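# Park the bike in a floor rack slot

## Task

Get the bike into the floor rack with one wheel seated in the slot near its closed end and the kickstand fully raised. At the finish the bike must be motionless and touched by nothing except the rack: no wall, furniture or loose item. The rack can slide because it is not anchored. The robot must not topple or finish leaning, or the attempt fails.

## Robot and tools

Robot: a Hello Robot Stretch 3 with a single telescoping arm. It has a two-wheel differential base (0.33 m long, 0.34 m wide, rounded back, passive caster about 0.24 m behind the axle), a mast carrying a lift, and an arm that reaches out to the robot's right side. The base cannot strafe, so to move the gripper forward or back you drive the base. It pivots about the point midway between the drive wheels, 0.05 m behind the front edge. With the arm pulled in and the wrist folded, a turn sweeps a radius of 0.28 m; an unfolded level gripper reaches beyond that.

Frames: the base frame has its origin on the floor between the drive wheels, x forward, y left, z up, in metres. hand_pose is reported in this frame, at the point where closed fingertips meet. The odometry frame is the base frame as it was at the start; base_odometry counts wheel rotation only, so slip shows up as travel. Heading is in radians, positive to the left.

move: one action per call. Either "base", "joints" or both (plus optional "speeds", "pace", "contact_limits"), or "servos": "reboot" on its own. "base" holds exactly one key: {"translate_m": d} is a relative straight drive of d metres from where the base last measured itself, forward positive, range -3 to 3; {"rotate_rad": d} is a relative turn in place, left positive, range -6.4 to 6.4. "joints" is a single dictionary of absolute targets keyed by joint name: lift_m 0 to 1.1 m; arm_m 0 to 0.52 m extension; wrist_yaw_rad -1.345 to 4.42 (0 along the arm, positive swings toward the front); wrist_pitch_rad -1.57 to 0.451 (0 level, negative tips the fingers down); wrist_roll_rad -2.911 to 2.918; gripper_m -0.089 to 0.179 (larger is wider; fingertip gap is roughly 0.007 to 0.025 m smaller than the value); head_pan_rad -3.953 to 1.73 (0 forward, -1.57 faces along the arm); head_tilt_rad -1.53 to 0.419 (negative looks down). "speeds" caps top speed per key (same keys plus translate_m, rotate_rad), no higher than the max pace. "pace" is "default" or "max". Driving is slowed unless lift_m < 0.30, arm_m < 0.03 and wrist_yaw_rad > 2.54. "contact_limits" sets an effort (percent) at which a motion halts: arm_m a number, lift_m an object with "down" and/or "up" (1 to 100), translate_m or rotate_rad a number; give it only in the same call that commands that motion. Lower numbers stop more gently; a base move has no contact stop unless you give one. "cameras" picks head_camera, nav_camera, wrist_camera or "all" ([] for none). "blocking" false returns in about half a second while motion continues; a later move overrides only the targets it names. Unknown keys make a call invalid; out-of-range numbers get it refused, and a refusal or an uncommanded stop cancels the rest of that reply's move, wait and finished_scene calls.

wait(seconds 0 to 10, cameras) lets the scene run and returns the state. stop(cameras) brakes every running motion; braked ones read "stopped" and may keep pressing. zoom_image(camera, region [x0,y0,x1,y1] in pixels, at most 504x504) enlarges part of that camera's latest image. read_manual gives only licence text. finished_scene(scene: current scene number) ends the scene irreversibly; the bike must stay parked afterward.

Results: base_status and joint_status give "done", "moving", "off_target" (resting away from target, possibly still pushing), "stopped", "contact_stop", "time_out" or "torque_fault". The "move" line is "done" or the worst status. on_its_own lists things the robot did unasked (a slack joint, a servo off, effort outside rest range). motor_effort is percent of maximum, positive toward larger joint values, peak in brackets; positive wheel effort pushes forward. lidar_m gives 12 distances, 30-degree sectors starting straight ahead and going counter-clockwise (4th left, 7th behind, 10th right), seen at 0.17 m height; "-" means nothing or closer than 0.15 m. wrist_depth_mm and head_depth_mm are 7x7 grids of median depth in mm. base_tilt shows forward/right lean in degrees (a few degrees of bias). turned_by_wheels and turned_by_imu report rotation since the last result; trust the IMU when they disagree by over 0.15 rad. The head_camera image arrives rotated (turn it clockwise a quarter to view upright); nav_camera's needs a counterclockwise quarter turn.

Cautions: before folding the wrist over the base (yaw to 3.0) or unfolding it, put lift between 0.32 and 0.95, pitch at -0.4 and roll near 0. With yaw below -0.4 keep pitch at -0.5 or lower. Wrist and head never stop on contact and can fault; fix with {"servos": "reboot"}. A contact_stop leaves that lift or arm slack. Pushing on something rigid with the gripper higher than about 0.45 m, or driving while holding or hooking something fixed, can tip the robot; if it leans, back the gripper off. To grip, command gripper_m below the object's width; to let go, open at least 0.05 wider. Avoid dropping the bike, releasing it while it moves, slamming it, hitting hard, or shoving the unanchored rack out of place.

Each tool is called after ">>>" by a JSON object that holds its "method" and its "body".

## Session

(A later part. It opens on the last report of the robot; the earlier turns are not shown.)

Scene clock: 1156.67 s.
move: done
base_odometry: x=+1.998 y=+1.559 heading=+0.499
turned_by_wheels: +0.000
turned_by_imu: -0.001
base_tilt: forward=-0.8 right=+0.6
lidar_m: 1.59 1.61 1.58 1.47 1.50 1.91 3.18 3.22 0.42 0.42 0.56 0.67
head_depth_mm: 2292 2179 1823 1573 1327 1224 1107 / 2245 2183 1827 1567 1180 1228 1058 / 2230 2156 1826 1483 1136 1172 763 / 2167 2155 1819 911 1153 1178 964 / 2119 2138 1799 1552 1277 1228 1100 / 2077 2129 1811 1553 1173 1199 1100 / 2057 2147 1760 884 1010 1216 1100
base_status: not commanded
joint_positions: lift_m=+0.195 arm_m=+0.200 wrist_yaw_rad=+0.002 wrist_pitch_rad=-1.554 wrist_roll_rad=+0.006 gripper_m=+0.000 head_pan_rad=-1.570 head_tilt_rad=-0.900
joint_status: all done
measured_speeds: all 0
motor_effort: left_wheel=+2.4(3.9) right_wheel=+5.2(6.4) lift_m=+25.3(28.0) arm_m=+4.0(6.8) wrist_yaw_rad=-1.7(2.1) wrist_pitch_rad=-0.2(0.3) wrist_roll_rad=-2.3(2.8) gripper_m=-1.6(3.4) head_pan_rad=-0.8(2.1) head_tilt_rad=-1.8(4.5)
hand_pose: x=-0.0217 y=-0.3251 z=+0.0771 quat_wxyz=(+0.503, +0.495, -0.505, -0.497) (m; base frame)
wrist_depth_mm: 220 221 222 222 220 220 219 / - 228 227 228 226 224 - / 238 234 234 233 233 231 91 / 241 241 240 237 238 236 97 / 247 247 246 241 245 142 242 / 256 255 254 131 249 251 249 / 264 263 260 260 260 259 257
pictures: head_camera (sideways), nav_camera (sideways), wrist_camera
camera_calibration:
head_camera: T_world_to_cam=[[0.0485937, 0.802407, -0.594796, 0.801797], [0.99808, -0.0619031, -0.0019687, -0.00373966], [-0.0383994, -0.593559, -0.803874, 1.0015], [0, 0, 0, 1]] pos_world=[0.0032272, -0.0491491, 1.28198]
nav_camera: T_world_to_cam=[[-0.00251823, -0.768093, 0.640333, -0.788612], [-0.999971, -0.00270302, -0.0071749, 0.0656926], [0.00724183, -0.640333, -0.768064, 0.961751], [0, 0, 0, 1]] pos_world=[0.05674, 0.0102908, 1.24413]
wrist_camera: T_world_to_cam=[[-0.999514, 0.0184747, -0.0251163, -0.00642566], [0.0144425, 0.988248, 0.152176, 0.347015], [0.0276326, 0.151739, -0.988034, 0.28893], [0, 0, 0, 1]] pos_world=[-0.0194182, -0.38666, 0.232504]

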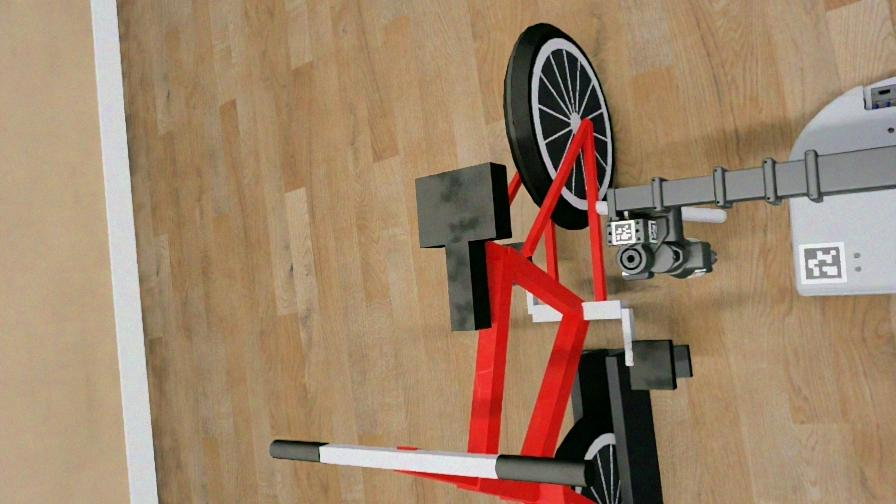

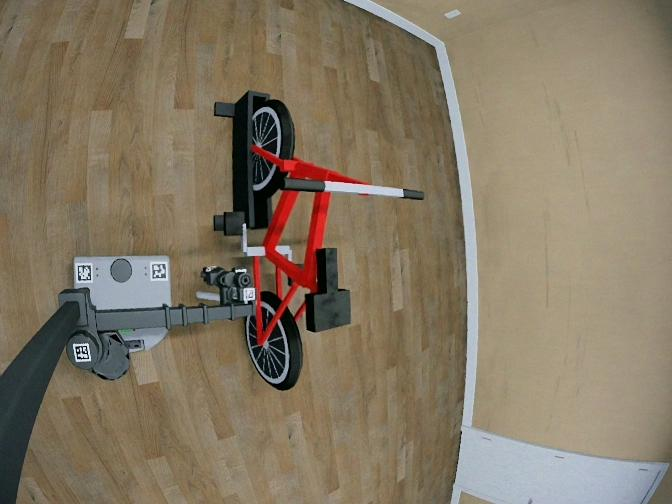

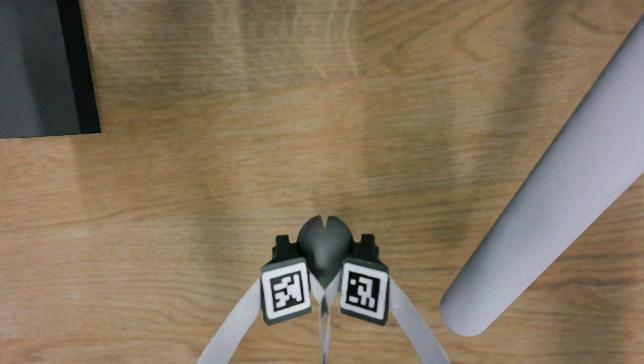

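>>> {"method": "move", "body": {"base": {"translate_m": -0.08}, "speeds": {"translate_m": 0.03}}}

Scene clock: 1164.90 s.
move: done
base_odometry: x=+1.928 y=+1.520 heading=+0.499
turned_by_wheels: +0.000
turned_by_imu: -0.001
base_tilt: forward=-0.8 right=+0.5
lidar_m: 1.67 1.70 1.58 1.47 1.49 1.89 3.09 3.15 0.52 0.41 0.58 0.68
head_depth_mm: 2312 2187 1818 1568 1353 1225 1100 / 2235 2179 1821 1569 1181 1219 1065 / 2206 2170 1820 1570 1104 1166 767 / 2208 2151 1807 895 1133 1158 968 / 2135 2156 1823 1554 1180 1214 1099 / 2081 2157 1793 1567 1234 1179 1099 / 2054 2131 1753 1524 1101 1220 1098
base_status: done
joint_positions: lift_m=+0.195 arm_m=+0.200 wrist_yaw_rad=-0.002 wrist_pitch_rad=-1.550 wrist_roll_rad=+0.006 gripper_m=+0.000 head_pan_rad=-1.570 head_tilt_rad=-0.900
joint_status: not commanded
measured_speeds: all 0
motor_effort: left_wheel=-0.7(6.7) right_wheel=-7.3(12.3) lift_m=+25.5(26.1) arm_m=-0.9(1.8) wrist_yaw_rad=+1.9(2.4) wrist_pitch_rad=-1.0(1.1) wrist_roll_rad=-2.2(2.8) gripper_m=-3.1(3.5) head_pan_rad=-0.6(1.5) head_tilt_rad=-2.1(4.1)
hand_pose: x=-0.0216 y=-0.3263 z=+0.0770 quat_wxyz=(+0.503, +0.493, -0.507, -0.497) (m; base frame)
wrist_depth_mm: 222 224 222 220 220 - 220 / 229 228 227 227 225 81 224 / 234 235 234 233 231 83 231 / 241 241 241 240 237 238 236 / 248 246 247 243 - 243 243 / 255 254 251 132 131 249 250 / 263 261 260 260 256 258 256
pictures: head_camera (sideways), nav_camera (sideways), wrist_camera
camera_calibration:
head_camera: T_world_to_cam=[[0.0485937, 0.802407, -0.594796, 0.801797], [0.99808, -0.0619031, -0.0019687, -0.00373966], [-0.0383994, -0.593559, -0.803874, 1.0015], [0, 0, 0, 1]] pos_world=[0.0032272, -0.0491491, 1.28198]
nav_camera: T_world_to_cam=[[-0.00251823, -0.768093, 0.640333, -0.788612], [-0.999971, -0.00270302, -0.0071749, 0.0656926], [0.00724183, -0.640333, -0.768064, 0.961751], [0, 0, 0, 1]] pos_world=[0.05674, 0.0102908, 1.24413]
wrist_camera: T_world_to_cam=[[-0.999435, 0.0222026, -0.0252285, -0.00503776], [0.0182438, 0.988887, 0.147544, 0.348909], [0.028224, 0.147001, -0.988734, 0.287548], [0, 0, 0, 1]] pos_world=[-0.0195161, -0.38719, 0.232702]

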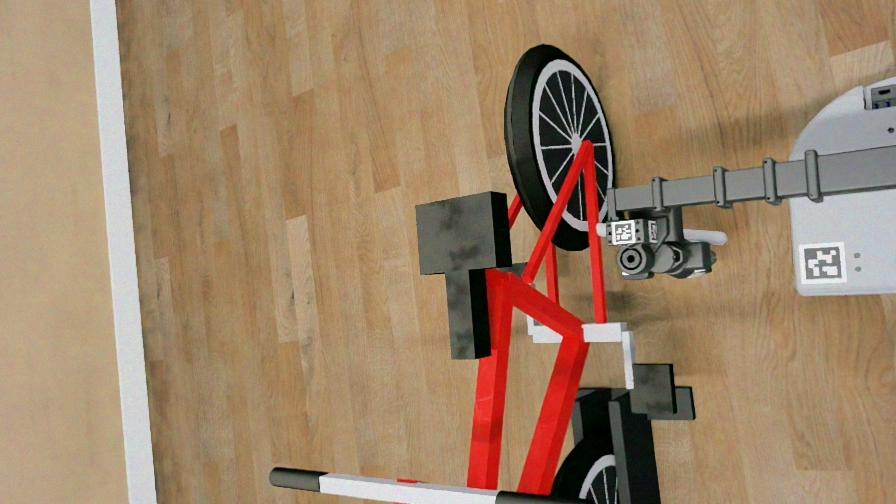

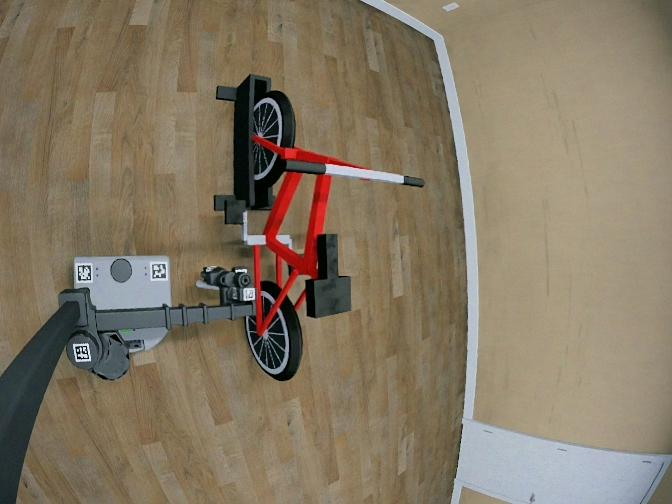

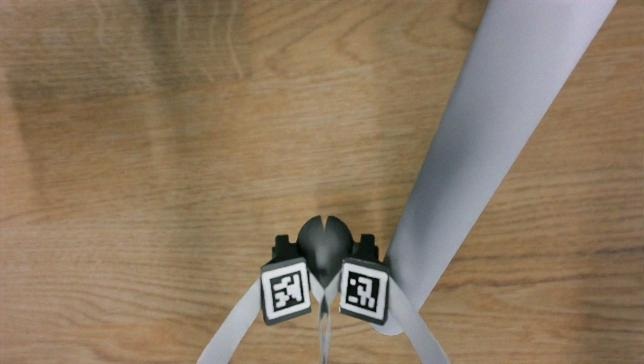

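>>> {"method": "move", "body": {"base": {"translate_m": -0.05}, "speeds": {"translate_m": 0.03}}}

Scene clock: 1173.37 s.
move: done
base_odometry: x=+1.884 y=+1.496 heading=+0.500
turned_by_wheels: +0.000
turned_by_imu: -0.001
base_tilt: forward=-0.8 right=+0.5
lidar_m: 1.72 1.74 1.57 1.46 1.48 1.89 3.05 3.10 0.52 0.41 0.58 0.68
head_depth_mm: 2280 2187 1811 1575 1355 1226 1101 / 2276 2169 1801 1562 1187 1225 1059 / 2230 2180 1808 1569 1099 1168 766 / 2160 2153 1794 891 1135 1172 963 / 2141 2136 1804 942 1146 1208 1106 / 2114 2162 1810 1561 1323 1182 1103 / 2056 2168 1755 1467 1112 1217 1094
base_status: done
joint_positions: lift_m=+0.195 arm_m=+0.200 wrist_yaw_rad=-0.002 wrist_pitch_rad=-1.546 wrist_roll_rad=+0.006 gripper_m=+0.000 head_pan_rad=-1.570 head_tilt_rad=-0.900
joint_status: not commanded
measured_speeds: all 0
motor_effort: left_wheel=-0.4(4.9) right_wheel=-9.7(12.8) lift_m=+25.3(26.7) arm_m=-5.3(5.5) wrist_yaw_rad=+1.6(2.4) wrist_pitch_rad=-1.6(1.8) wrist_roll_rad=-2.2(2.7) gripper_m=-2.1(3.5) head_pan_rad=+0.5(1.9) head_tilt_rad=-2.3(2.9)
hand_pose: x=-0.0216 y=-0.3272 z=+0.0770 quat_wxyz=(+0.504, +0.492, -0.508, -0.496) (m; base frame)
wrist_depth_mm: 224 223 224 222 221 - 221 / 230 229 227 226 227 80 223 / 235 237 235 232 230 86 231 / 241 240 239 240 237 237 236 / 248 246 245 160 - 242 243 / 254 254 251 131 144 250 249 / 262 260 260 259 256 258 256
pictures: head_camera (sideways), nav_camera (sideways), wrist_camera
camera_calibration:
head_camera: T_world_to_cam=[[0.0485937, 0.802407, -0.594796, 0.801797], [0.99808, -0.0619031, -0.0019687, -0.00373966], [-0.0383994, -0.593559, -0.803874, 1.0015], [0, 0, 0, 1]] pos_world=[0.0032272, -0.0491491, 1.28198]
nav_camera: T_world_to_cam=[[-0.00251823, -0.768093, 0.640333, -0.788612], [-0.999971, -0.00270302, -0.0071749, 0.0656926], [0.00724183, -0.640333, -0.768064, 0.961751], [0, 0, 0, 1]] pos_world=[0.05674, 0.0102908, 1.24413]
wrist_camera: T_world_to_cam=[[-0.999435, 0.0221153, -0.0253069, -0.00504142], [0.0182459, 0.989403, 0.144047, 0.350201], [0.0282244, 0.143504, -0.989247, 0.286554], [0, 0, 0, 1]] pos_world=[-0.0195161, -0.3875, 0.2329]

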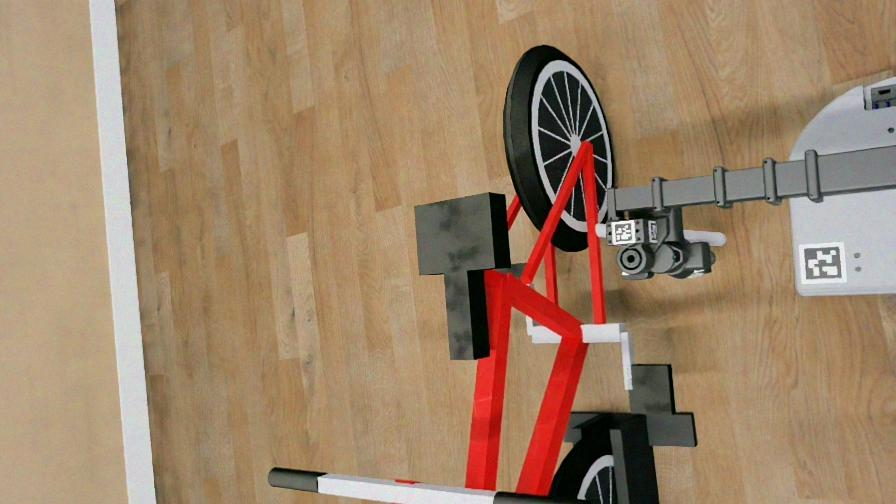

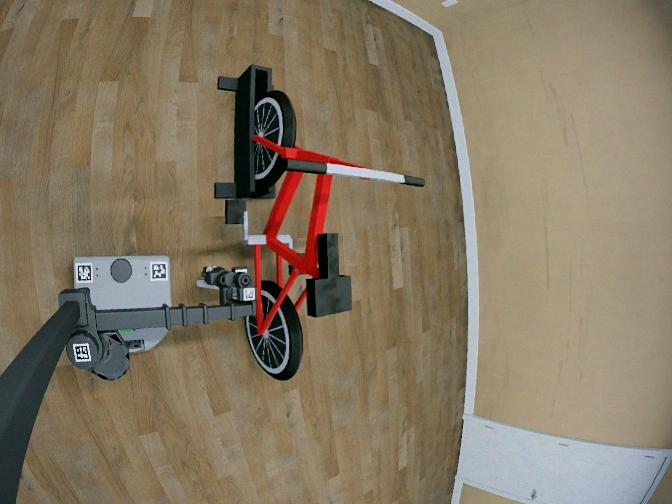

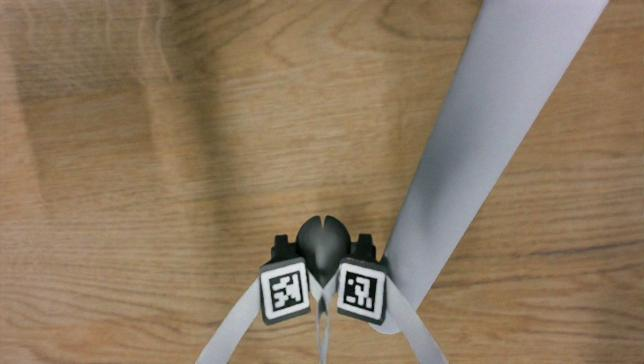

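>>> {"method": "move", "body": {"base": {"translate_m": 0.02}, "cameras": []}}

>>> {"method": "move", "body": {"joints": {"lift_m": 0.35, "gripper_m": 0.09}}}

Scene clock: 1229.47 s.
move: done
base_odometry: x=+1.901 y=+1.506 heading=+0.500
turned_by_wheels: +0.000
turned_by_imu: -0.001
base_tilt: forward=-0.8 right=+0.5
lidar_m: 1.70 1.72 1.57 1.46 1.49 1.90 3.07 3.13 0.52 0.42 0.57 0.68
head_depth_mm: 2289 2160 1832 1563 1320 1226 1104 / 2244 2164 1818 1558 1183 1222 1059 / 2193 2163 1819 1540 1106 1168 765 / 2168 2156 1811 913 1162 1171 963 / 2151 2152 1800 1530 1127 1223 1100 / 2083 2148 1796 1550 1319 1200 1103 / 2038 2140 1770 879 1099 1221 1095
base_status: done
joint_positions: lift_m=+0.195 arm_m=+0.200 wrist_yaw_rad=-0.002 wrist_pitch_rad=-1.546 wrist_roll_rad=+0.006 gripper_m=+0.000 head_pan_rad=-1.570 head_tilt_rad=-0.900
joint_status: not commanded
measured_speeds: all 0
motor_effort: left_wheel=+5.6(10.1) right_wheel=+3.3(7.6) lift_m=+25.9(26.7) arm_m=-8.8(9.4) wrist_yaw_rad=+1.3(2.2) wrist_pitch_rad=-1.7(1.8) wrist_roll_rad=-2.3(2.8) gripper_m=-1.7(3.5) head_pan_rad=+0.8(2.1) head_tilt_rad=-2.2(2.4)
hand_pose: x=-0.0216 y=-0.3272 z=+0.0770 quat_wxyz=(+0.504, +0.492, -0.508, -0.496) (m; base frame)
wrist_depth_mm: 223 224 223 222 221 220 - / 229 229 228 228 227 224 - / 234 234 234 231 233 97 231 / 242 239 241 239 238 98 235 / 248 246 246 242 243 244 243 / 256 255 250 131 126 249 249 / 264 262 259 259 256 259 256
pictures: none
No camera images: "cameras" was empty.

Scene clock: 1231.70 s.
move: done
base_odometry: x=+1.901 y=+1.506 heading=+0.500
turned_by_wheels: +0.000
turned_by_imu: +0.000
base_tilt: forward=-0.8 right=+0.5
lidar_m: 1.70 1.73 1.57 1.46 1.49 1.89 3.06 3.11 0.52 0.42 0.57 0.68
head_depth_mm: 2280 2190 1832 1566 1328 1231 1104 / 2240 2172 1820 1567 1187 1223 979 / 2225 2168 1828 1537 1050 701 635 / 2176 2152 1811 909 896 1188 963 / 2125 2148 1814 1528 1129 1205 1093 / 2107 2161 1792 1555 1322 1201 1099 / 2073 2156 1775 876 1102 1211 1096
base_status: not commanded
joint_positions: lift_m=+0.350 arm_m=+0.200 wrist_yaw_rad=-0.002 wrist_pitch_rad=-1.547 wrist_roll_rad=+0.006 gripper_m=+0.090 head_pan_rad=-1.570 head_tilt_rad=-0.900
joint_status: all done
measured_speeds: all 0
motor_effort: left_wheel=+5.1(6.2) right_wheel=+2.7(3.6) lift_m=+33.8(35.9) arm_m=-9.9(10.7) wrist_yaw_rad=+1.8(2.2) wrist_pitch_rad=-1.3(1.7) wrist_roll_rad=-2.4(2.7) gripper_m=+0.1(100.0) head_pan_rad=+0.9(2.3) head_tilt_rad=-0.6(2.4)
hand_pose: x=-0.0216 y=-0.3269 z=+0.2320 quat_wxyz=(+0.504, +0.492, -0.508, -0.497) (m; base frame)
wrist_depth_mm: 170 163 366 361 361 364 362 / 188 372 370 374 369 370 373 / 187 388 383 382 378 383 380 / 400 396 393 393 390 388 387 / 406 409 404 404 304 402 402 / 422 418 147 413 133 412 410 / 432 430 425 332 314 352 421
pictures: head_camera (sideways), nav_camera (sideways), wrist_camera
camera_calibration:
head_camera: T_world_to_cam=[[0.0485937, 0.802407, -0.594796, 0.801797], [0.99808, -0.0619031, -0.0019687, -0.00373966], [-0.0383994, -0.593559, -0.803874, 1.0015], [0, 0, 0, 1]] pos_world=[0.0032272, -0.0491491, 1.28198]
nav_camera: T_world_to_cam=[[-0.00251823, -0.768093, 0.640333, -0.788612], [-0.999971, -0.00270302, -0.0071749, 0.0656926], [0.00724183, -0.640333, -0.768064, 0.961751], [0, 0, 0, 1]] pos_world=[0.05674, 0.0102908, 1.24413]
wrist_camera: T_world_to_cam=[[-0.999435, 0.022147, -0.0252766, -0.00112312], [0.0182449, 0.989214, 0.145334, 0.327214], [0.0282227, 0.14479, -0.98906, 0.4402], [0, 0, 0, 1]] pos_world=[-0.0195161, -0.387396, 0.387801]

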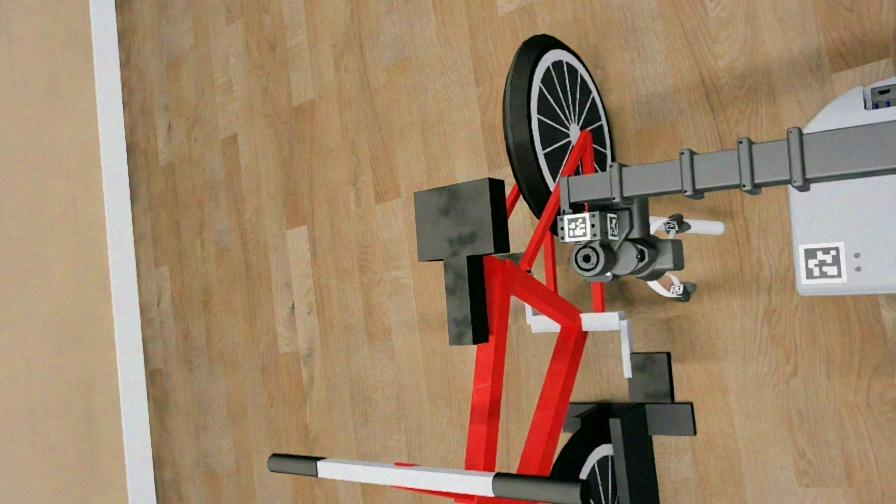

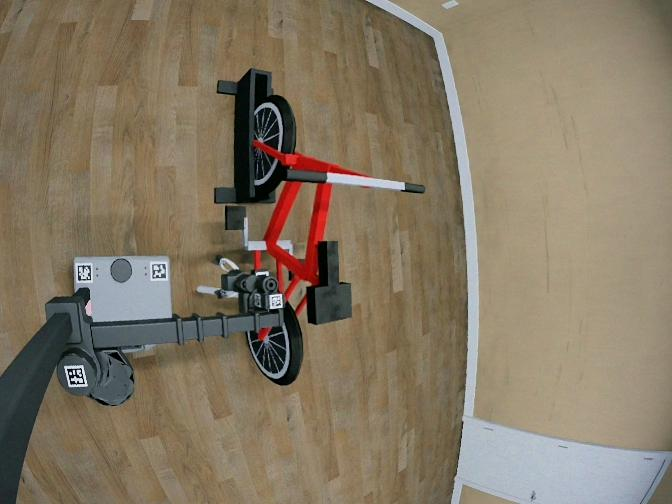

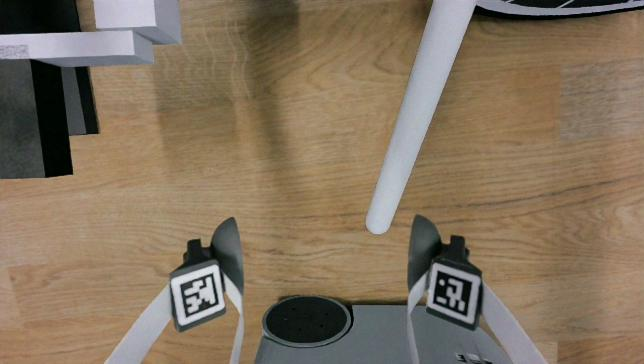

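>>> {"method": "move", "body": {"base": {"translate_m": -0.053}, "joints": {"arm_m": 0.195}, "speeds": {"translate_m": 0.05}, "cameras": ["wrist_camera"]}}

>>> {"method": "move", "body": {"joints": {"lift_m": 0.2}, "cameras": ["wrist_camera"]}}

Scene clock: 1239.20 s.
move: done
base_odometry: x=+1.855 y=+1.481 heading=+0.500
turned_by_wheels: +0.000
turned_by_imu: -0.001
base_tilt: forward=-0.9 right=+0.5
lidar_m: 1.75 1.78 1.57 1.46 1.48 1.88 3.02 3.06 0.52 0.41 0.60 0.69
head_depth_mm: 2305 2188 1829 1573 1382 1220 1108 / 2290 2180 1820 1566 1190 1221 974 / 2224 2159 1816 1567 1033 701 636 / 2173 2147 1810 889 962 1175 963 / 2134 2158 1799 939 1190 1218 1108 / 2109 2141 1807 1554 1328 1198 1100 / 2063 2157 1791 1559 1156 1212 1098
base_status: done
joint_positions: lift_m=+0.350 arm_m=+0.195 wrist_yaw_rad=-0.002 wrist_pitch_rad=-1.547 wrist_roll_rad=+0.006 gripper_m=+0.090 head_pan_rad=-1.570 head_tilt_rad=-0.900
joint_status: all done
measured_speeds: all 0
motor_effort: left_wheel=-0.9(6.8) right_wheel=-6.4(8.7) lift_m=+29.9(31.4) arm_m=-12.7(13.4) wrist_yaw_rad=+2.1(2.3) wrist_pitch_rad=-1.4(1.6) wrist_roll_rad=-1.9(2.6) gripper_m=+0.5(1.6) head_pan_rad=+1.7(3.0) head_tilt_rad=-0.1(2.1)
hand_pose: x=-0.0216 y=-0.3218 z=+0.2320 quat_wxyz=(+0.504, +0.492, -0.507, -0.497) (m; base frame)
wrist_depth_mm: 177 366 363 364 366 362 360 / 376 375 375 373 374 371 371 / 394 383 385 385 382 379 378 / 395 396 396 393 392 394 389 / 411 406 404 406 393 403 402 / 420 415 147 412 133 409 411 / 425 432 425 324 327 332 424
pictures: wrist_camera
camera_calibration:
wrist_camera: T_world_to_cam=[[-0.999435, 0.022147, -0.0252766, -0.00123385], [0.0182449, 0.989214, 0.145334, 0.322268], [0.0282227, 0.14479, -0.98906, 0.439476], [0, 0, 0, 1]] pos_world=[-0.0195161, -0.382396, 0.387801]

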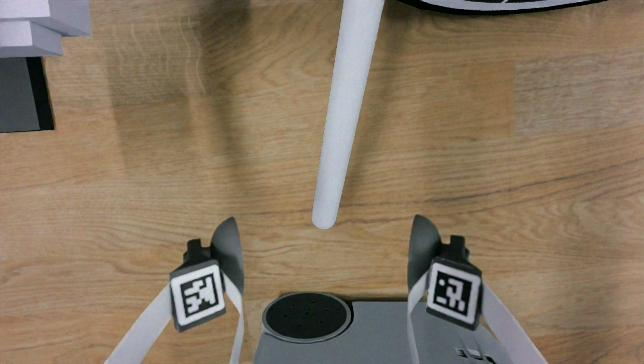

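Scene clock: 1241.40 s.
move: done
base_odometry: x=+1.855 y=+1.481 heading=+0.500
turned_by_wheels: +0.000
turned_by_imu: +0.000
base_tilt: forward=-0.8 right=+0.5
lidar_m: 1.75 1.78 1.57 1.46 1.48 1.89 3.01 3.05 0.52 0.41 0.60 0.69
head_depth_mm: 2331 2184 1816 1562 1384 1234 1103 / 2253 2149 1810 1571 1194 1224 1057 / 2216 2147 1813 1560 1103 1170 759 / 2166 2155 1810 887 1136 1161 960 / 2131 2166 1799 935 1189 1224 1100 / 2090 2140 1805 1561 1314 1211 1097 / 2081 2171 1797 1549 1156 1217 1099
base_status: not commanded
joint_positions: lift_m=+0.200 arm_m=+0.195 wrist_yaw_rad=-0.002 wrist_pitch_rad=-1.548 wrist_roll_rad=+0.006 gripper_m=+0.090 head_pan_rad=-1.570 head_tilt_rad=-0.900
joint_status: all done
measured_speeds: all 0
motor_effort: left_wheel=-0.7(1.7) right_wheel=-7.3(7.3) lift_m=+24.6(26.7) arm_m=-12.7(13.3) wrist_yaw_rad=+1.9(2.5) wrist_pitch_rad=-1.3(1.6) wrist_roll_rad=-2.3(2.7) gripper_m=+0.4(1.6) head_pan_rad=+1.4(3.0) head_tilt_rad=+0.5(1.8)
hand_pose: x=-0.0216 y=-0.3218 z=+0.0820 quat_wxyz=(+0.504, +0.492, -0.507, -0.497) (m; base frame)
wrist_depth_mm: 228 228 226 - 225 224 224 / 234 235 233 - 231 231 229 / 240 240 241 - 238 236 235 / 246 247 246 - 241 241 240 / 256 251 249 138 249 250 250 / 261 258 147 257 255 254 253 / 266 266 266 264 263 258 262
pictures: wrist_camera
camera_calibration:
wrist_camera: T_world_to_cam=[[-0.999435, 0.0221515, -0.0252733, -0.00502442], [0.0182439, 0.989184, 0.145544, 0.344005], [0.028224, 0.145001, -0.989029, 0.29119], [0, 0, 0, 1]] pos_world=[-0.0195161, -0.382396, 0.237801]

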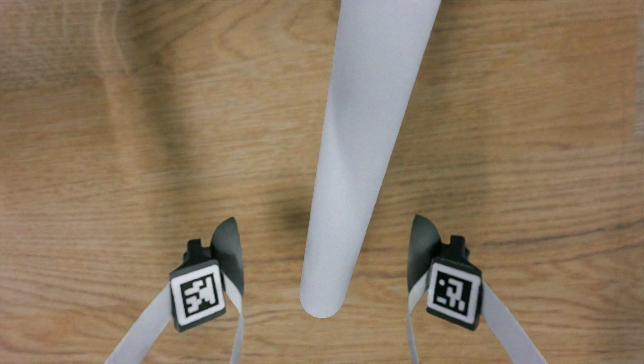

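>>> {"method": "move", "body": {"joints": {"gripper_m": -0.03}, "cameras": ["wrist_camera"]}}

>>> {"method": "move", "body": {"joints": {"lift_m": 0.23, "arm_m": 0.18}, "speeds": {"lift_m": 0.02, "arm_m": 0.01}, "contact_limits": {"lift_m": {"up": 15}}}}

Scene clock: 1247.23 s.
move: done
base_odometry: x=+1.855 y=+1.481 heading=+0.500
turned_by_wheels: +0.000
turned_by_imu: -0.001
base_tilt: forward=-0.8 right=+0.5
lidar_m: 1.75 1.78 1.57 1.46 1.48 1.89 3.01 3.07 0.52 0.41 0.60 0.69
head_depth_mm: 2300 2164 1807 1562 1370 1230 1104 / 2283 2162 1814 1570 1192 1226 1060 / 2210 2176 1828 1570 1100 1167 759 / 2188 2156 1820 888 1128 1172 966 / 2114 2146 1802 940 1217 1216 1103 / 2088 2140 1802 1549 1330 1201 1098 / 2062 2163 1796 1555 1159 1221 1098
base_status: not commanded
joint_positions: lift_m=+0.200 arm_m=+0.195 wrist_yaw_rad=-0.002 wrist_pitch_rad=-1.546 wrist_roll_rad=+0.006 gripper_m=-0.029 head_pan_rad=-1.570 head_tilt_rad=-0.900
joint_status: all done
measured_speeds: all 0
motor_effort: left_wheel=-0.9(1.7) right_wheel=-5.7(7.1) lift_m=+35.9(35.9) arm_m=-11.4(12.2) wrist_yaw_rad=+1.9(2.3) wrist_pitch_rad=-1.4(1.7) wrist_roll_rad=-2.0(2.7) gripper_m=-21.4(100.0) head_pan_rad=+2.5(3.9) head_tilt_rad=-0.2(1.4)
hand_pose: x=-0.0216 y=-0.3221 z=+0.0819 quat_wxyz=(+0.504, +0.492, -0.508, -0.496) (m; base frame)
wrist_depth_mm: 228 227 227 - 225 224 226 / 232 234 232 - 230 230 230 / 240 239 239 - 235 236 235 / 244 244 244 242 243 242 241 / 253 251 251 - 248 247 248 / 259 259 254 131 255 256 255 / 269 265 265 263 262 264 262
pictures: wrist_camera
camera_calibration:
wrist_camera: T_world_to_cam=[[-0.999439, 0.0219288, -0.0253262, -0.00509488], [0.0180473, 0.98935, 0.144435, 0.34443], [0.0282238, 0.143897, -0.98919, 0.290821], [0, 0, 0, 1]] pos_world=[-0.0195161, -0.382498, 0.2378]

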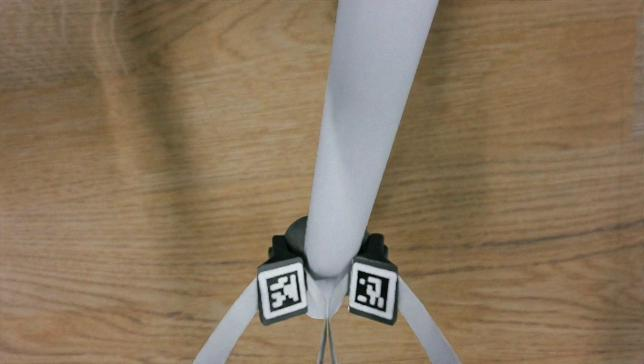

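Scene clock: 1249.17 s.
move: done
base_odometry: x=+1.855 y=+1.481 heading=+0.500
turned_by_wheels: +0.000
turned_by_imu: +0.000
base_tilt: forward=-0.8 right=+0.5
lidar_m: 1.75 1.78 1.56 1.46 1.48 1.89 3.01 3.07 0.54 0.40 0.65 0.71
head_depth_mm: 2282 2174 1828 1558 1376 1223 1103 / 2285 2170 1817 1574 1235 1228 1055 / 2218 2159 1805 1560 1161 869 732 / 2172 2144 1813 1070 1150 1175 963 / 2131 2157 1796 987 1305 1222 1100 / 2092 2159 1814 1486 1307 1206 1096 / 2065 2144 1808 1030 1195 1223 1095
base_status: not commanded
joint_positions: lift_m=+0.230 arm_m=+0.180 wrist_yaw_rad=-0.002 wrist_pitch_rad=-1.441 wrist_roll_rad=+0.006 gripper_m=-0.029 head_pan_rad=-1.570 head_tilt_rad=-0.900
joint_status: all done
measured_speeds: translate_m=+0.000 rotate_rad=+0.000 lift_m=-0.001 arm_m=+0.000 wrist_yaw_rad=+0.000 wrist_pitch_rad=+0.000 wrist_roll_rad=+0.000 head_pan_rad=+0.000 head_tilt_rad=+0.000
on_its_own: wrist_pitch_rad is at rest, and its effort (-21.1) is outside its rest range (-8 to +12)
motor_effort: left_wheel=-0.8(1.4) right_wheel=-4.5(5.8) lift_m=+27.5(51.5) arm_m=-18.0(20.8) wrist_yaw_rad=+1.5(2.2) wrist_pitch_rad=-21.1(21.3) wrist_roll_rad=-2.2(2.7) gripper_m=-18.5(22.2) head_pan_rad=+2.7(4.1) head_tilt_rad=+0.5(2.1)
contact_limits: lift_m up 15 (down: maximum 72; up: maximum 65)
hand_pose: x=-0.0216 y=-0.3342 z=+0.1115 quat_wxyz=(+0.529, +0.465, -0.533, -0.469) (m; base frame)
wrist_depth_mm: 272 272 271 106 267 267 267 / 274 275 272 - 271 270 269 / 279 276 275 271 275 272 271 / 279 278 277 137 275 275 272 / 279 281 278 152 279 275 277 / 285 283 280 130 279 279 276 / 288 288 285 283 281 280 279
pictures: head_camera (sideways), nav_camera (sideways), wrist_camera
camera_calibration:
head_camera: T_world_to_cam=[[0.0484335, 0.80242, -0.594791, 0.801791], [0.998092, -0.0617137, -0.00198249, -0.00371367], [-0.0382975, -0.59356, -0.803878, 1.00151], [0, 0, 0, 1]] pos_world=[0.00322818, -0.0491488, 1.28198]
nav_camera: T_world_to_cam=[[-0.00236463, -0.768093, 0.640334, -0.788621], [-0.99997, -0.00288499, -0.0071533, 0.0656676], [0.00734175, -0.640332, -0.768063, 0.961745], [0, 0, 0, 1]] pos_world=[0.0567399, 0.0102908, 1.24413]
wrist_camera: T_world_to_cam=[[-0.999446, 0.0190292, -0.0272997, -0.00486561], [0.0179453, 0.999062, 0.0394133, 0.367147], [0.0280241, 0.0389016, -0.99885, 0.287797], [0, 0, 0, 1]] pos_world=[-0.0195167, -0.377906, 0.272863]

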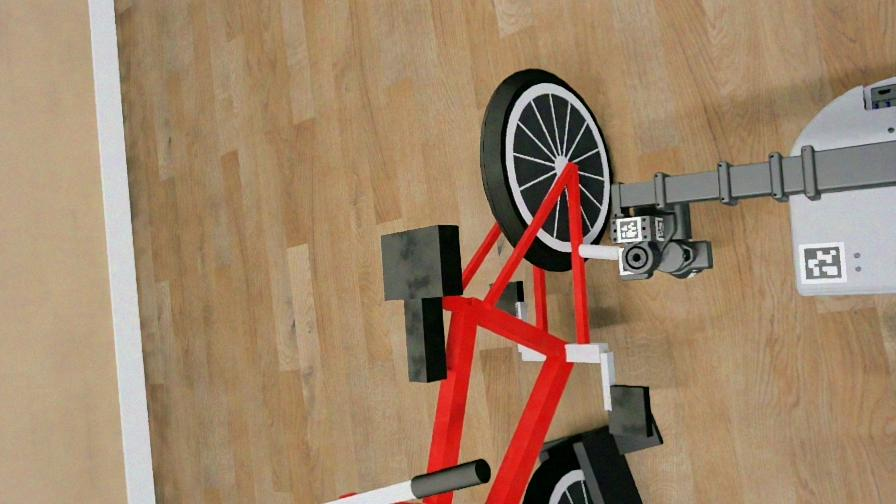

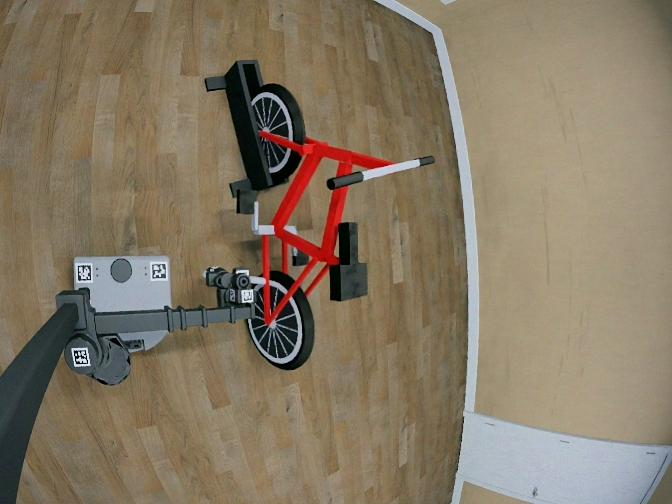

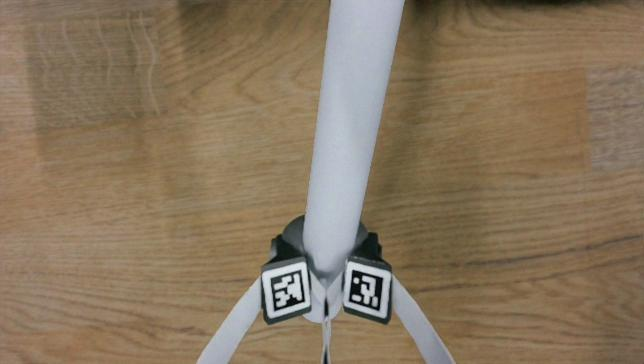

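>>> {"method": "move", "body": {"joints": {"lift_m": 0.2, "arm_m": 0.195}, "speeds": {"lift_m": 0.03, "arm_m": 0.02}}}

Scene clock: 1254.70 s.
move: done
base_odometry: x=+1.855 y=+1.481 heading=+0.500
turned_by_wheels: +0.000
turned_by_imu: -0.001
base_tilt: forward=-0.8 right=+0.4
lidar_m: 1.75 1.77 1.57 1.46 1.48 1.89 3.02 3.06 0.53 0.41 0.65 0.70
head_depth_mm: 2315 2153 1822 1565 1367 1224 1105 / 2250 2207 1824 1568 1219 1227 1063 / 2229 2147 1817 1567 1139 1174 759 / 2183 2165 1806 936 1130 1165 963 / 2115 2143 1802 969 1301 1222 1100 / 2086 2156 1806 1496 1317 1201 1101 / 2066 2145 1797 1501 1190 1222 1096
base_status: not commanded
joint_positions: lift_m=+0.200 arm_m=+0.195 wrist_yaw_rad=-0.002 wrist_pitch_rad=-1.544 wrist_roll_rad=+0.006 gripper_m=-0.029 head_pan_rad=-1.570 head_tilt_rad=-0.900
joint_status: all done
measured_speeds: all 0
motor_effort: left_wheel=-0.7(1.3) right_wheel=-4.5(5.2) lift_m=+9.6(32.8) arm_m=+10.8(13.2) wrist_yaw_rad=+2.0(2.1) wrist_pitch_rad=-2.1(21.1) wrist_roll_rad=-2.3(2.7) gripper_m=-17.8(19.7) head_pan_rad=+2.1(4.0) head_tilt_rad=+1.7(2.1)
hand_pose: x=-0.0216 y=-0.3228 z=+0.0819 quat_wxyz=(+0.505, +0.491, -0.508, -0.496) (m; base frame)
wrist_depth_mm: 231 230 229 - 227 227 227 / 236 235 234 - 232 232 230 / 241 241 241 - 240 236 237 / 247 248 246 103 245 244 241 / 255 251 251 - 252 249 248 / 262 260 129 132 252 257 256 / 268 267 267 267 263 262 263
pictures: head_camera (sideways), nav_camera (sideways), wrist_camera
camera_calibration:
head_camera: T_world_to_cam=[[0.0483515, 0.802393, -0.594834, 0.801845], [0.9981, -0.06159, -0.0019497, -0.00375021], [-0.0382002, -0.593609, -0.803847, 1.00146], [0, 0, 0, 1]] pos_world=[0.00322876, -0.0491485, 1.28198]
nav_camera: T_world_to_cam=[[-0.00228785, -0.768093, 0.640334, -0.788626], [-0.99997, -0.00294394, -0.00710411, 0.0656071], [0.00734172, -0.640332, -0.768063, 0.961745], [0, 0, 0, 1]] pos_world=[0.05674, 0.0102908, 1.24413]
wrist_camera: T_world_to_cam=[[-0.999442, 0.0218381, -0.0252922, -0.00512626], [0.018045, 0.989769, 0.141536, 0.345557], [0.0281243, 0.141001, -0.98961, 0.29005], [0, 0, 0, 1]] pos_world=[-0.0195164, -0.382807, 0.237998]

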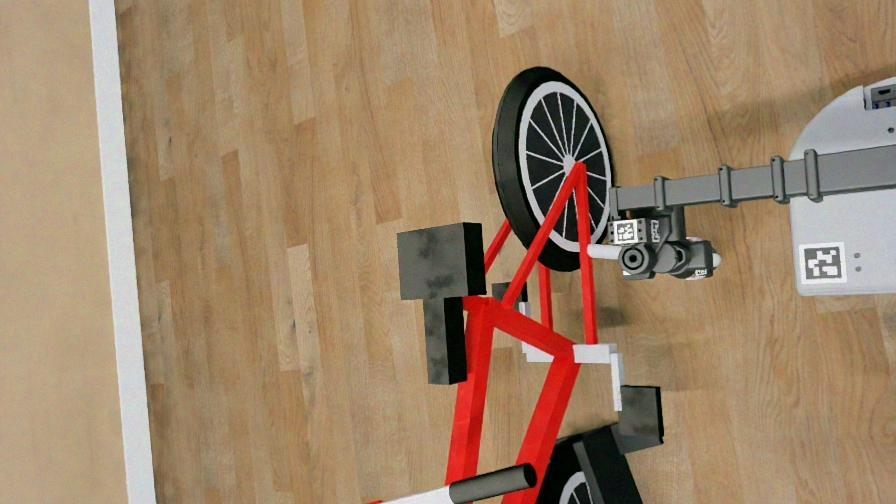

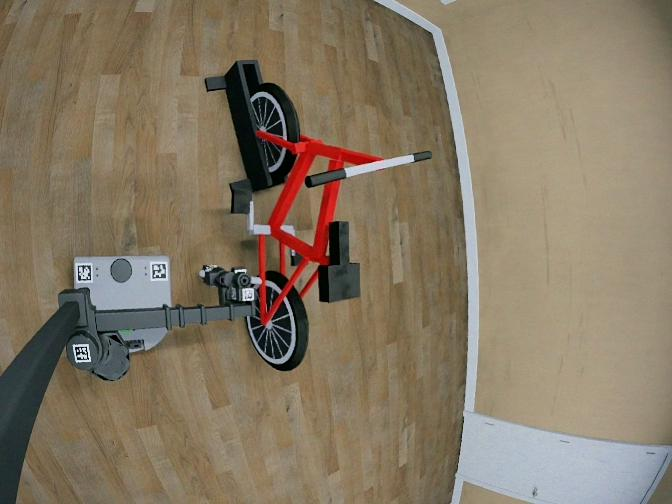

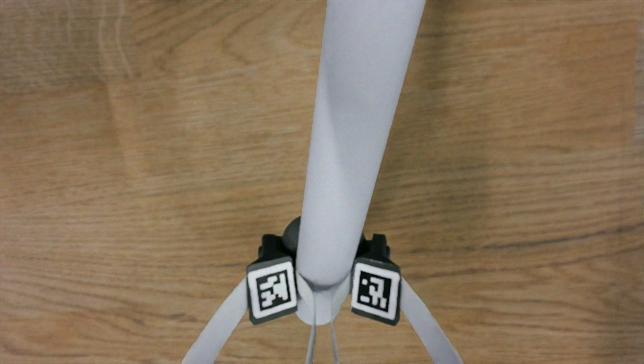

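>>> {"method": "move", "body": {"joints": {"lift_m": 0.18, "arm_m": 0.19}, "speeds": {"lift_m": 0.03, "arm_m": 0.02}}}

Scene clock: 1261.77 s.
move: done
base_odometry: x=+1.855 y=+1.481 heading=+0.500
turned_by_wheels: +0.000
turned_by_imu: -0.001
base_tilt: forward=-0.8 right=+0.5
lidar_m: 1.75 1.78 1.57 1.46 1.48 1.89 3.02 3.06 0.53 0.41 0.65 0.70
head_depth_mm: 2282 2181 1827 1573 1377 1226 1103 / 2275 2178 1810 1561 1198 1223 1056 / 2232 2157 1817 1566 1137 1164 778 / 2190 2178 1817 909 1139 1126 963 / 2129 2154 1808 980 1314 1217 1101 / 2121 2165 1810 1564 1319 1208 1105 / 2081 2145 1810 1555 1190 1212 1102
base_status: not commanded
joint_positions: lift_m=+0.180 arm_m=+0.190 wrist_yaw_rad=-0.002 wrist_pitch_rad=-1.556 wrist_roll_rad=+0.006 gripper_m=-0.029 head_pan_rad=-1.570 head_tilt_rad=-0.900
joint_status: all done
measured_speeds: all 0
motor_effort: left_wheel=+1.0(1.5) right_wheel=-6.2(6.8) lift_m=+3.0(13.9) arm_m=+8.0(16.3) wrist_yaw_rad=+1.6(2.1) wrist_pitch_rad=+0.2(2.4) wrist_roll_rad=-2.1(2.7) gripper_m=-18.6(19.9) head_pan_rad=+2.9(3.7) head_tilt_rad=+1.3(1.9)
hand_pose: x=-0.0216 y=-0.3143 z=+0.0622 quat_wxyz=(+0.502, +0.494, -0.505, -0.499) (m; base frame)
wrist_depth_mm: 209 208 209 - 206 205 203 / 215 214 213 - 213 210 210 / 222 221 221 - 216 218 215 / 228 228 226 88 224 223 221 / 234 234 232 102 231 230 228 / 241 240 131 133 235 234 234 / 248 247 247 247 244 243 243
pictures: head_camera (sideways), nav_camera (sideways), wrist_camera
camera_calibration:
head_camera: T_world_to_cam=[[0.0483357, 0.80218, -0.595123, 0.802206], [0.9981, -0.0615775, -0.0019363, -0.00376681], [-0.0381994, -0.593899, -0.803632, 1.00118], [0, 0, 0, 1]] pos_world=[0.00322884, -0.0491479, 1.28198]
nav_camera: T_world_to_cam=[[-0.00228963, -0.767822, 0.640659, -0.789031], [-0.99997, -0.00294568, -0.00710412, 0.0656071], [0.00734187, -0.640656, -0.767793, 0.961412], [0, 0, 0, 1]] pos_world=[0.05674, 0.010292, 1.24413]
wrist_camera: T_world_to_cam=[[-0.999439, 0.0221774, -0.0251078, -0.00570192], [0.0180459, 0.987869, 0.154238, 0.338525], [0.0282238, 0.153698, -0.987715, 0.273117], [0, 0, 0, 1]] pos_world=[-0.0195161, -0.376269, 0.217405]

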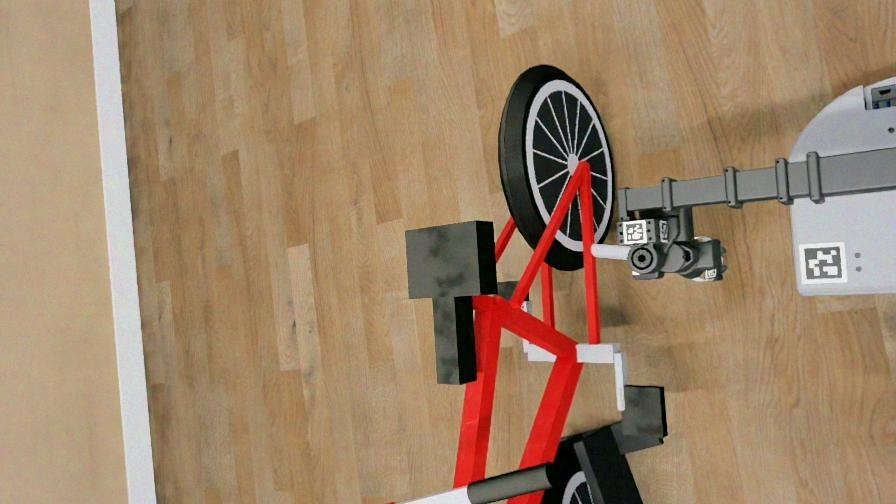

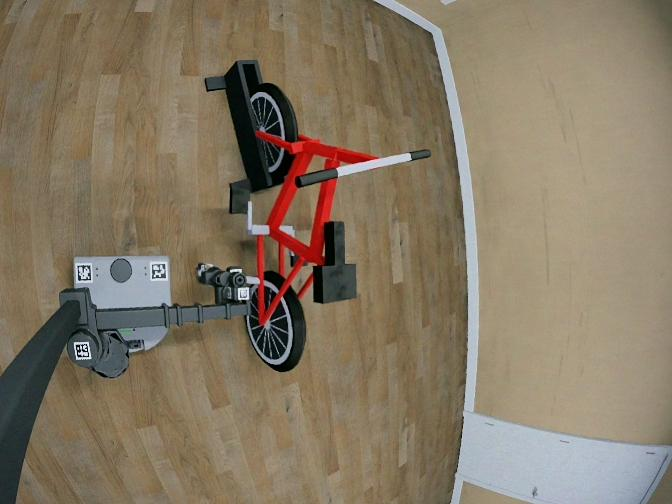

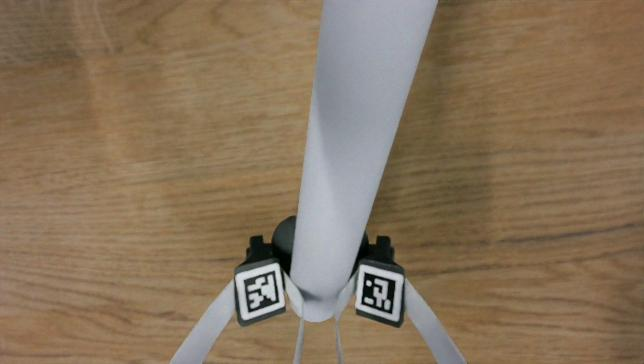

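>>> {"method": "move", "body": {"base": {"translate_m": -0.04}, "speeds": {"translate_m": 0.1}}}

Scene clock: 1300.10 s.
move: done
base_odometry: x=+1.820 y=+1.461 heading=+0.500
turned_by_wheels: +0.000
turned_by_imu: -0.001
base_tilt: forward=-0.9 right=+0.5
lidar_m: 1.79 1.82 1.56 1.45 1.47 1.88 2.98 3.02 0.52 0.41 0.65 0.71
head_depth_mm: 2313 2173 1828 1568 1379 1223 1104 / 2264 2158 1812 1564 1195 1228 1063 / 2207 2193 1809 1568 1131 1169 778 / 2165 2159 1809 911 1142 1168 961 / 2142 2169 1801 985 1307 1223 1107 / 2097 2138 1824 1558 1322 1203 1106 / 2053 2144 1828 1554 1197 1218 1103
base_status: done
joint_positions: lift_m=+0.180 arm_m=+0.190 wrist_yaw_rad=-0.004 wrist_pitch_rad=-1.555 wrist_roll_rad=+0.001 gripper_m=-0.029 head_pan_rad=-1.570 head_tilt_rad=-0.900
joint_status: not commanded
measured_speeds: all 0
motor_effort: left_wheel=+0.5(6.9) right_wheel=-17.2(24.5) lift_m=+19.6(20.8) arm_m=+3.2(23.3) wrist_yaw_rad=+3.6(4.2) wrist_pitch_rad=-0.1(0.4) wrist_roll_rad=-0.5(2.4) gripper_m=-17.4(20.5) head_pan_rad=+2.1(3.5) head_tilt_rad=+1.9(1.9)
hand_pose: x=-0.0215 y=-0.3150 z=+0.0621 quat_wxyz=(+0.503, +0.495, -0.505, -0.498) (m; base frame)
wrist_depth_mm: 210 209 210 - 207 206 205 / 216 216 215 - 213 210 210 / 221 222 221 - 218 216 216 / 228 229 225 90 223 222 221 / 236 234 231 101 231 229 227 / 242 242 130 131 234 236 235 / 248 248 244 245 243 243 240
pictures: head_camera (sideways), nav_camera (sideways), wrist_camera
camera_calibration:
head_camera: T_world_to_cam=[[0.0483357, 0.80218, -0.595123, 0.802206], [0.9981, -0.0615775, -0.0019363, -0.00376681], [-0.0381994, -0.593899, -0.803632, 1.00118], [0, 0, 0, 1]] pos_world=[0.00322884, -0.0491479, 1.28198]
nav_camera: T_world_to_cam=[[-0.00228963, -0.767822, 0.640659, -0.789031], [-0.99997, -0.00294568, -0.00710412, 0.0656071], [0.00734187, -0.640656, -0.767793, 0.961412], [0, 0, 0, 1]] pos_world=[0.05674, 0.010292, 1.24413]
wrist_camera: T_world_to_cam=[[-0.999508, 0.0188876, -0.0250429, -0.00664568], [0.0148449, 0.988148, 0.152783, 0.339349], [0.0276318, 0.152336, -0.987942, 0.272807], [0, 0, 0, 1]] pos_world=[-0.0192181, -0.37676, 0.217504]

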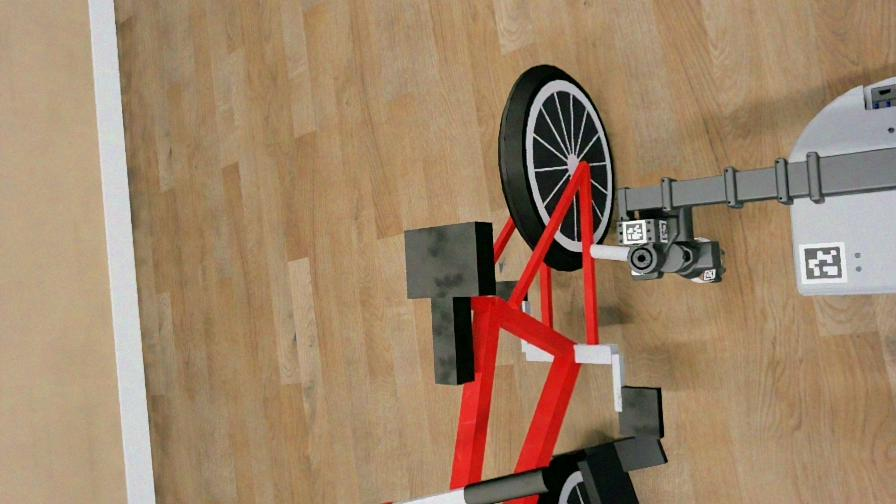

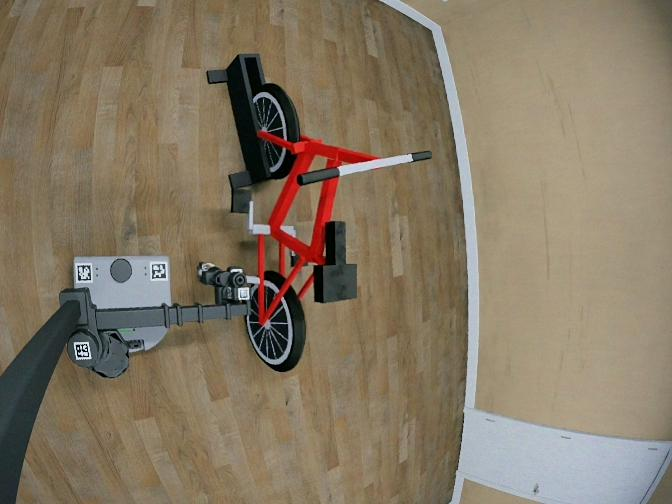

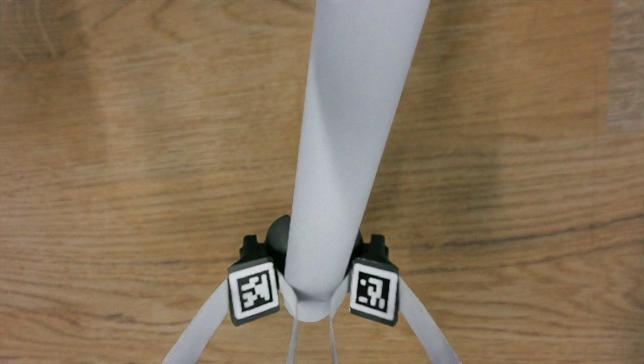

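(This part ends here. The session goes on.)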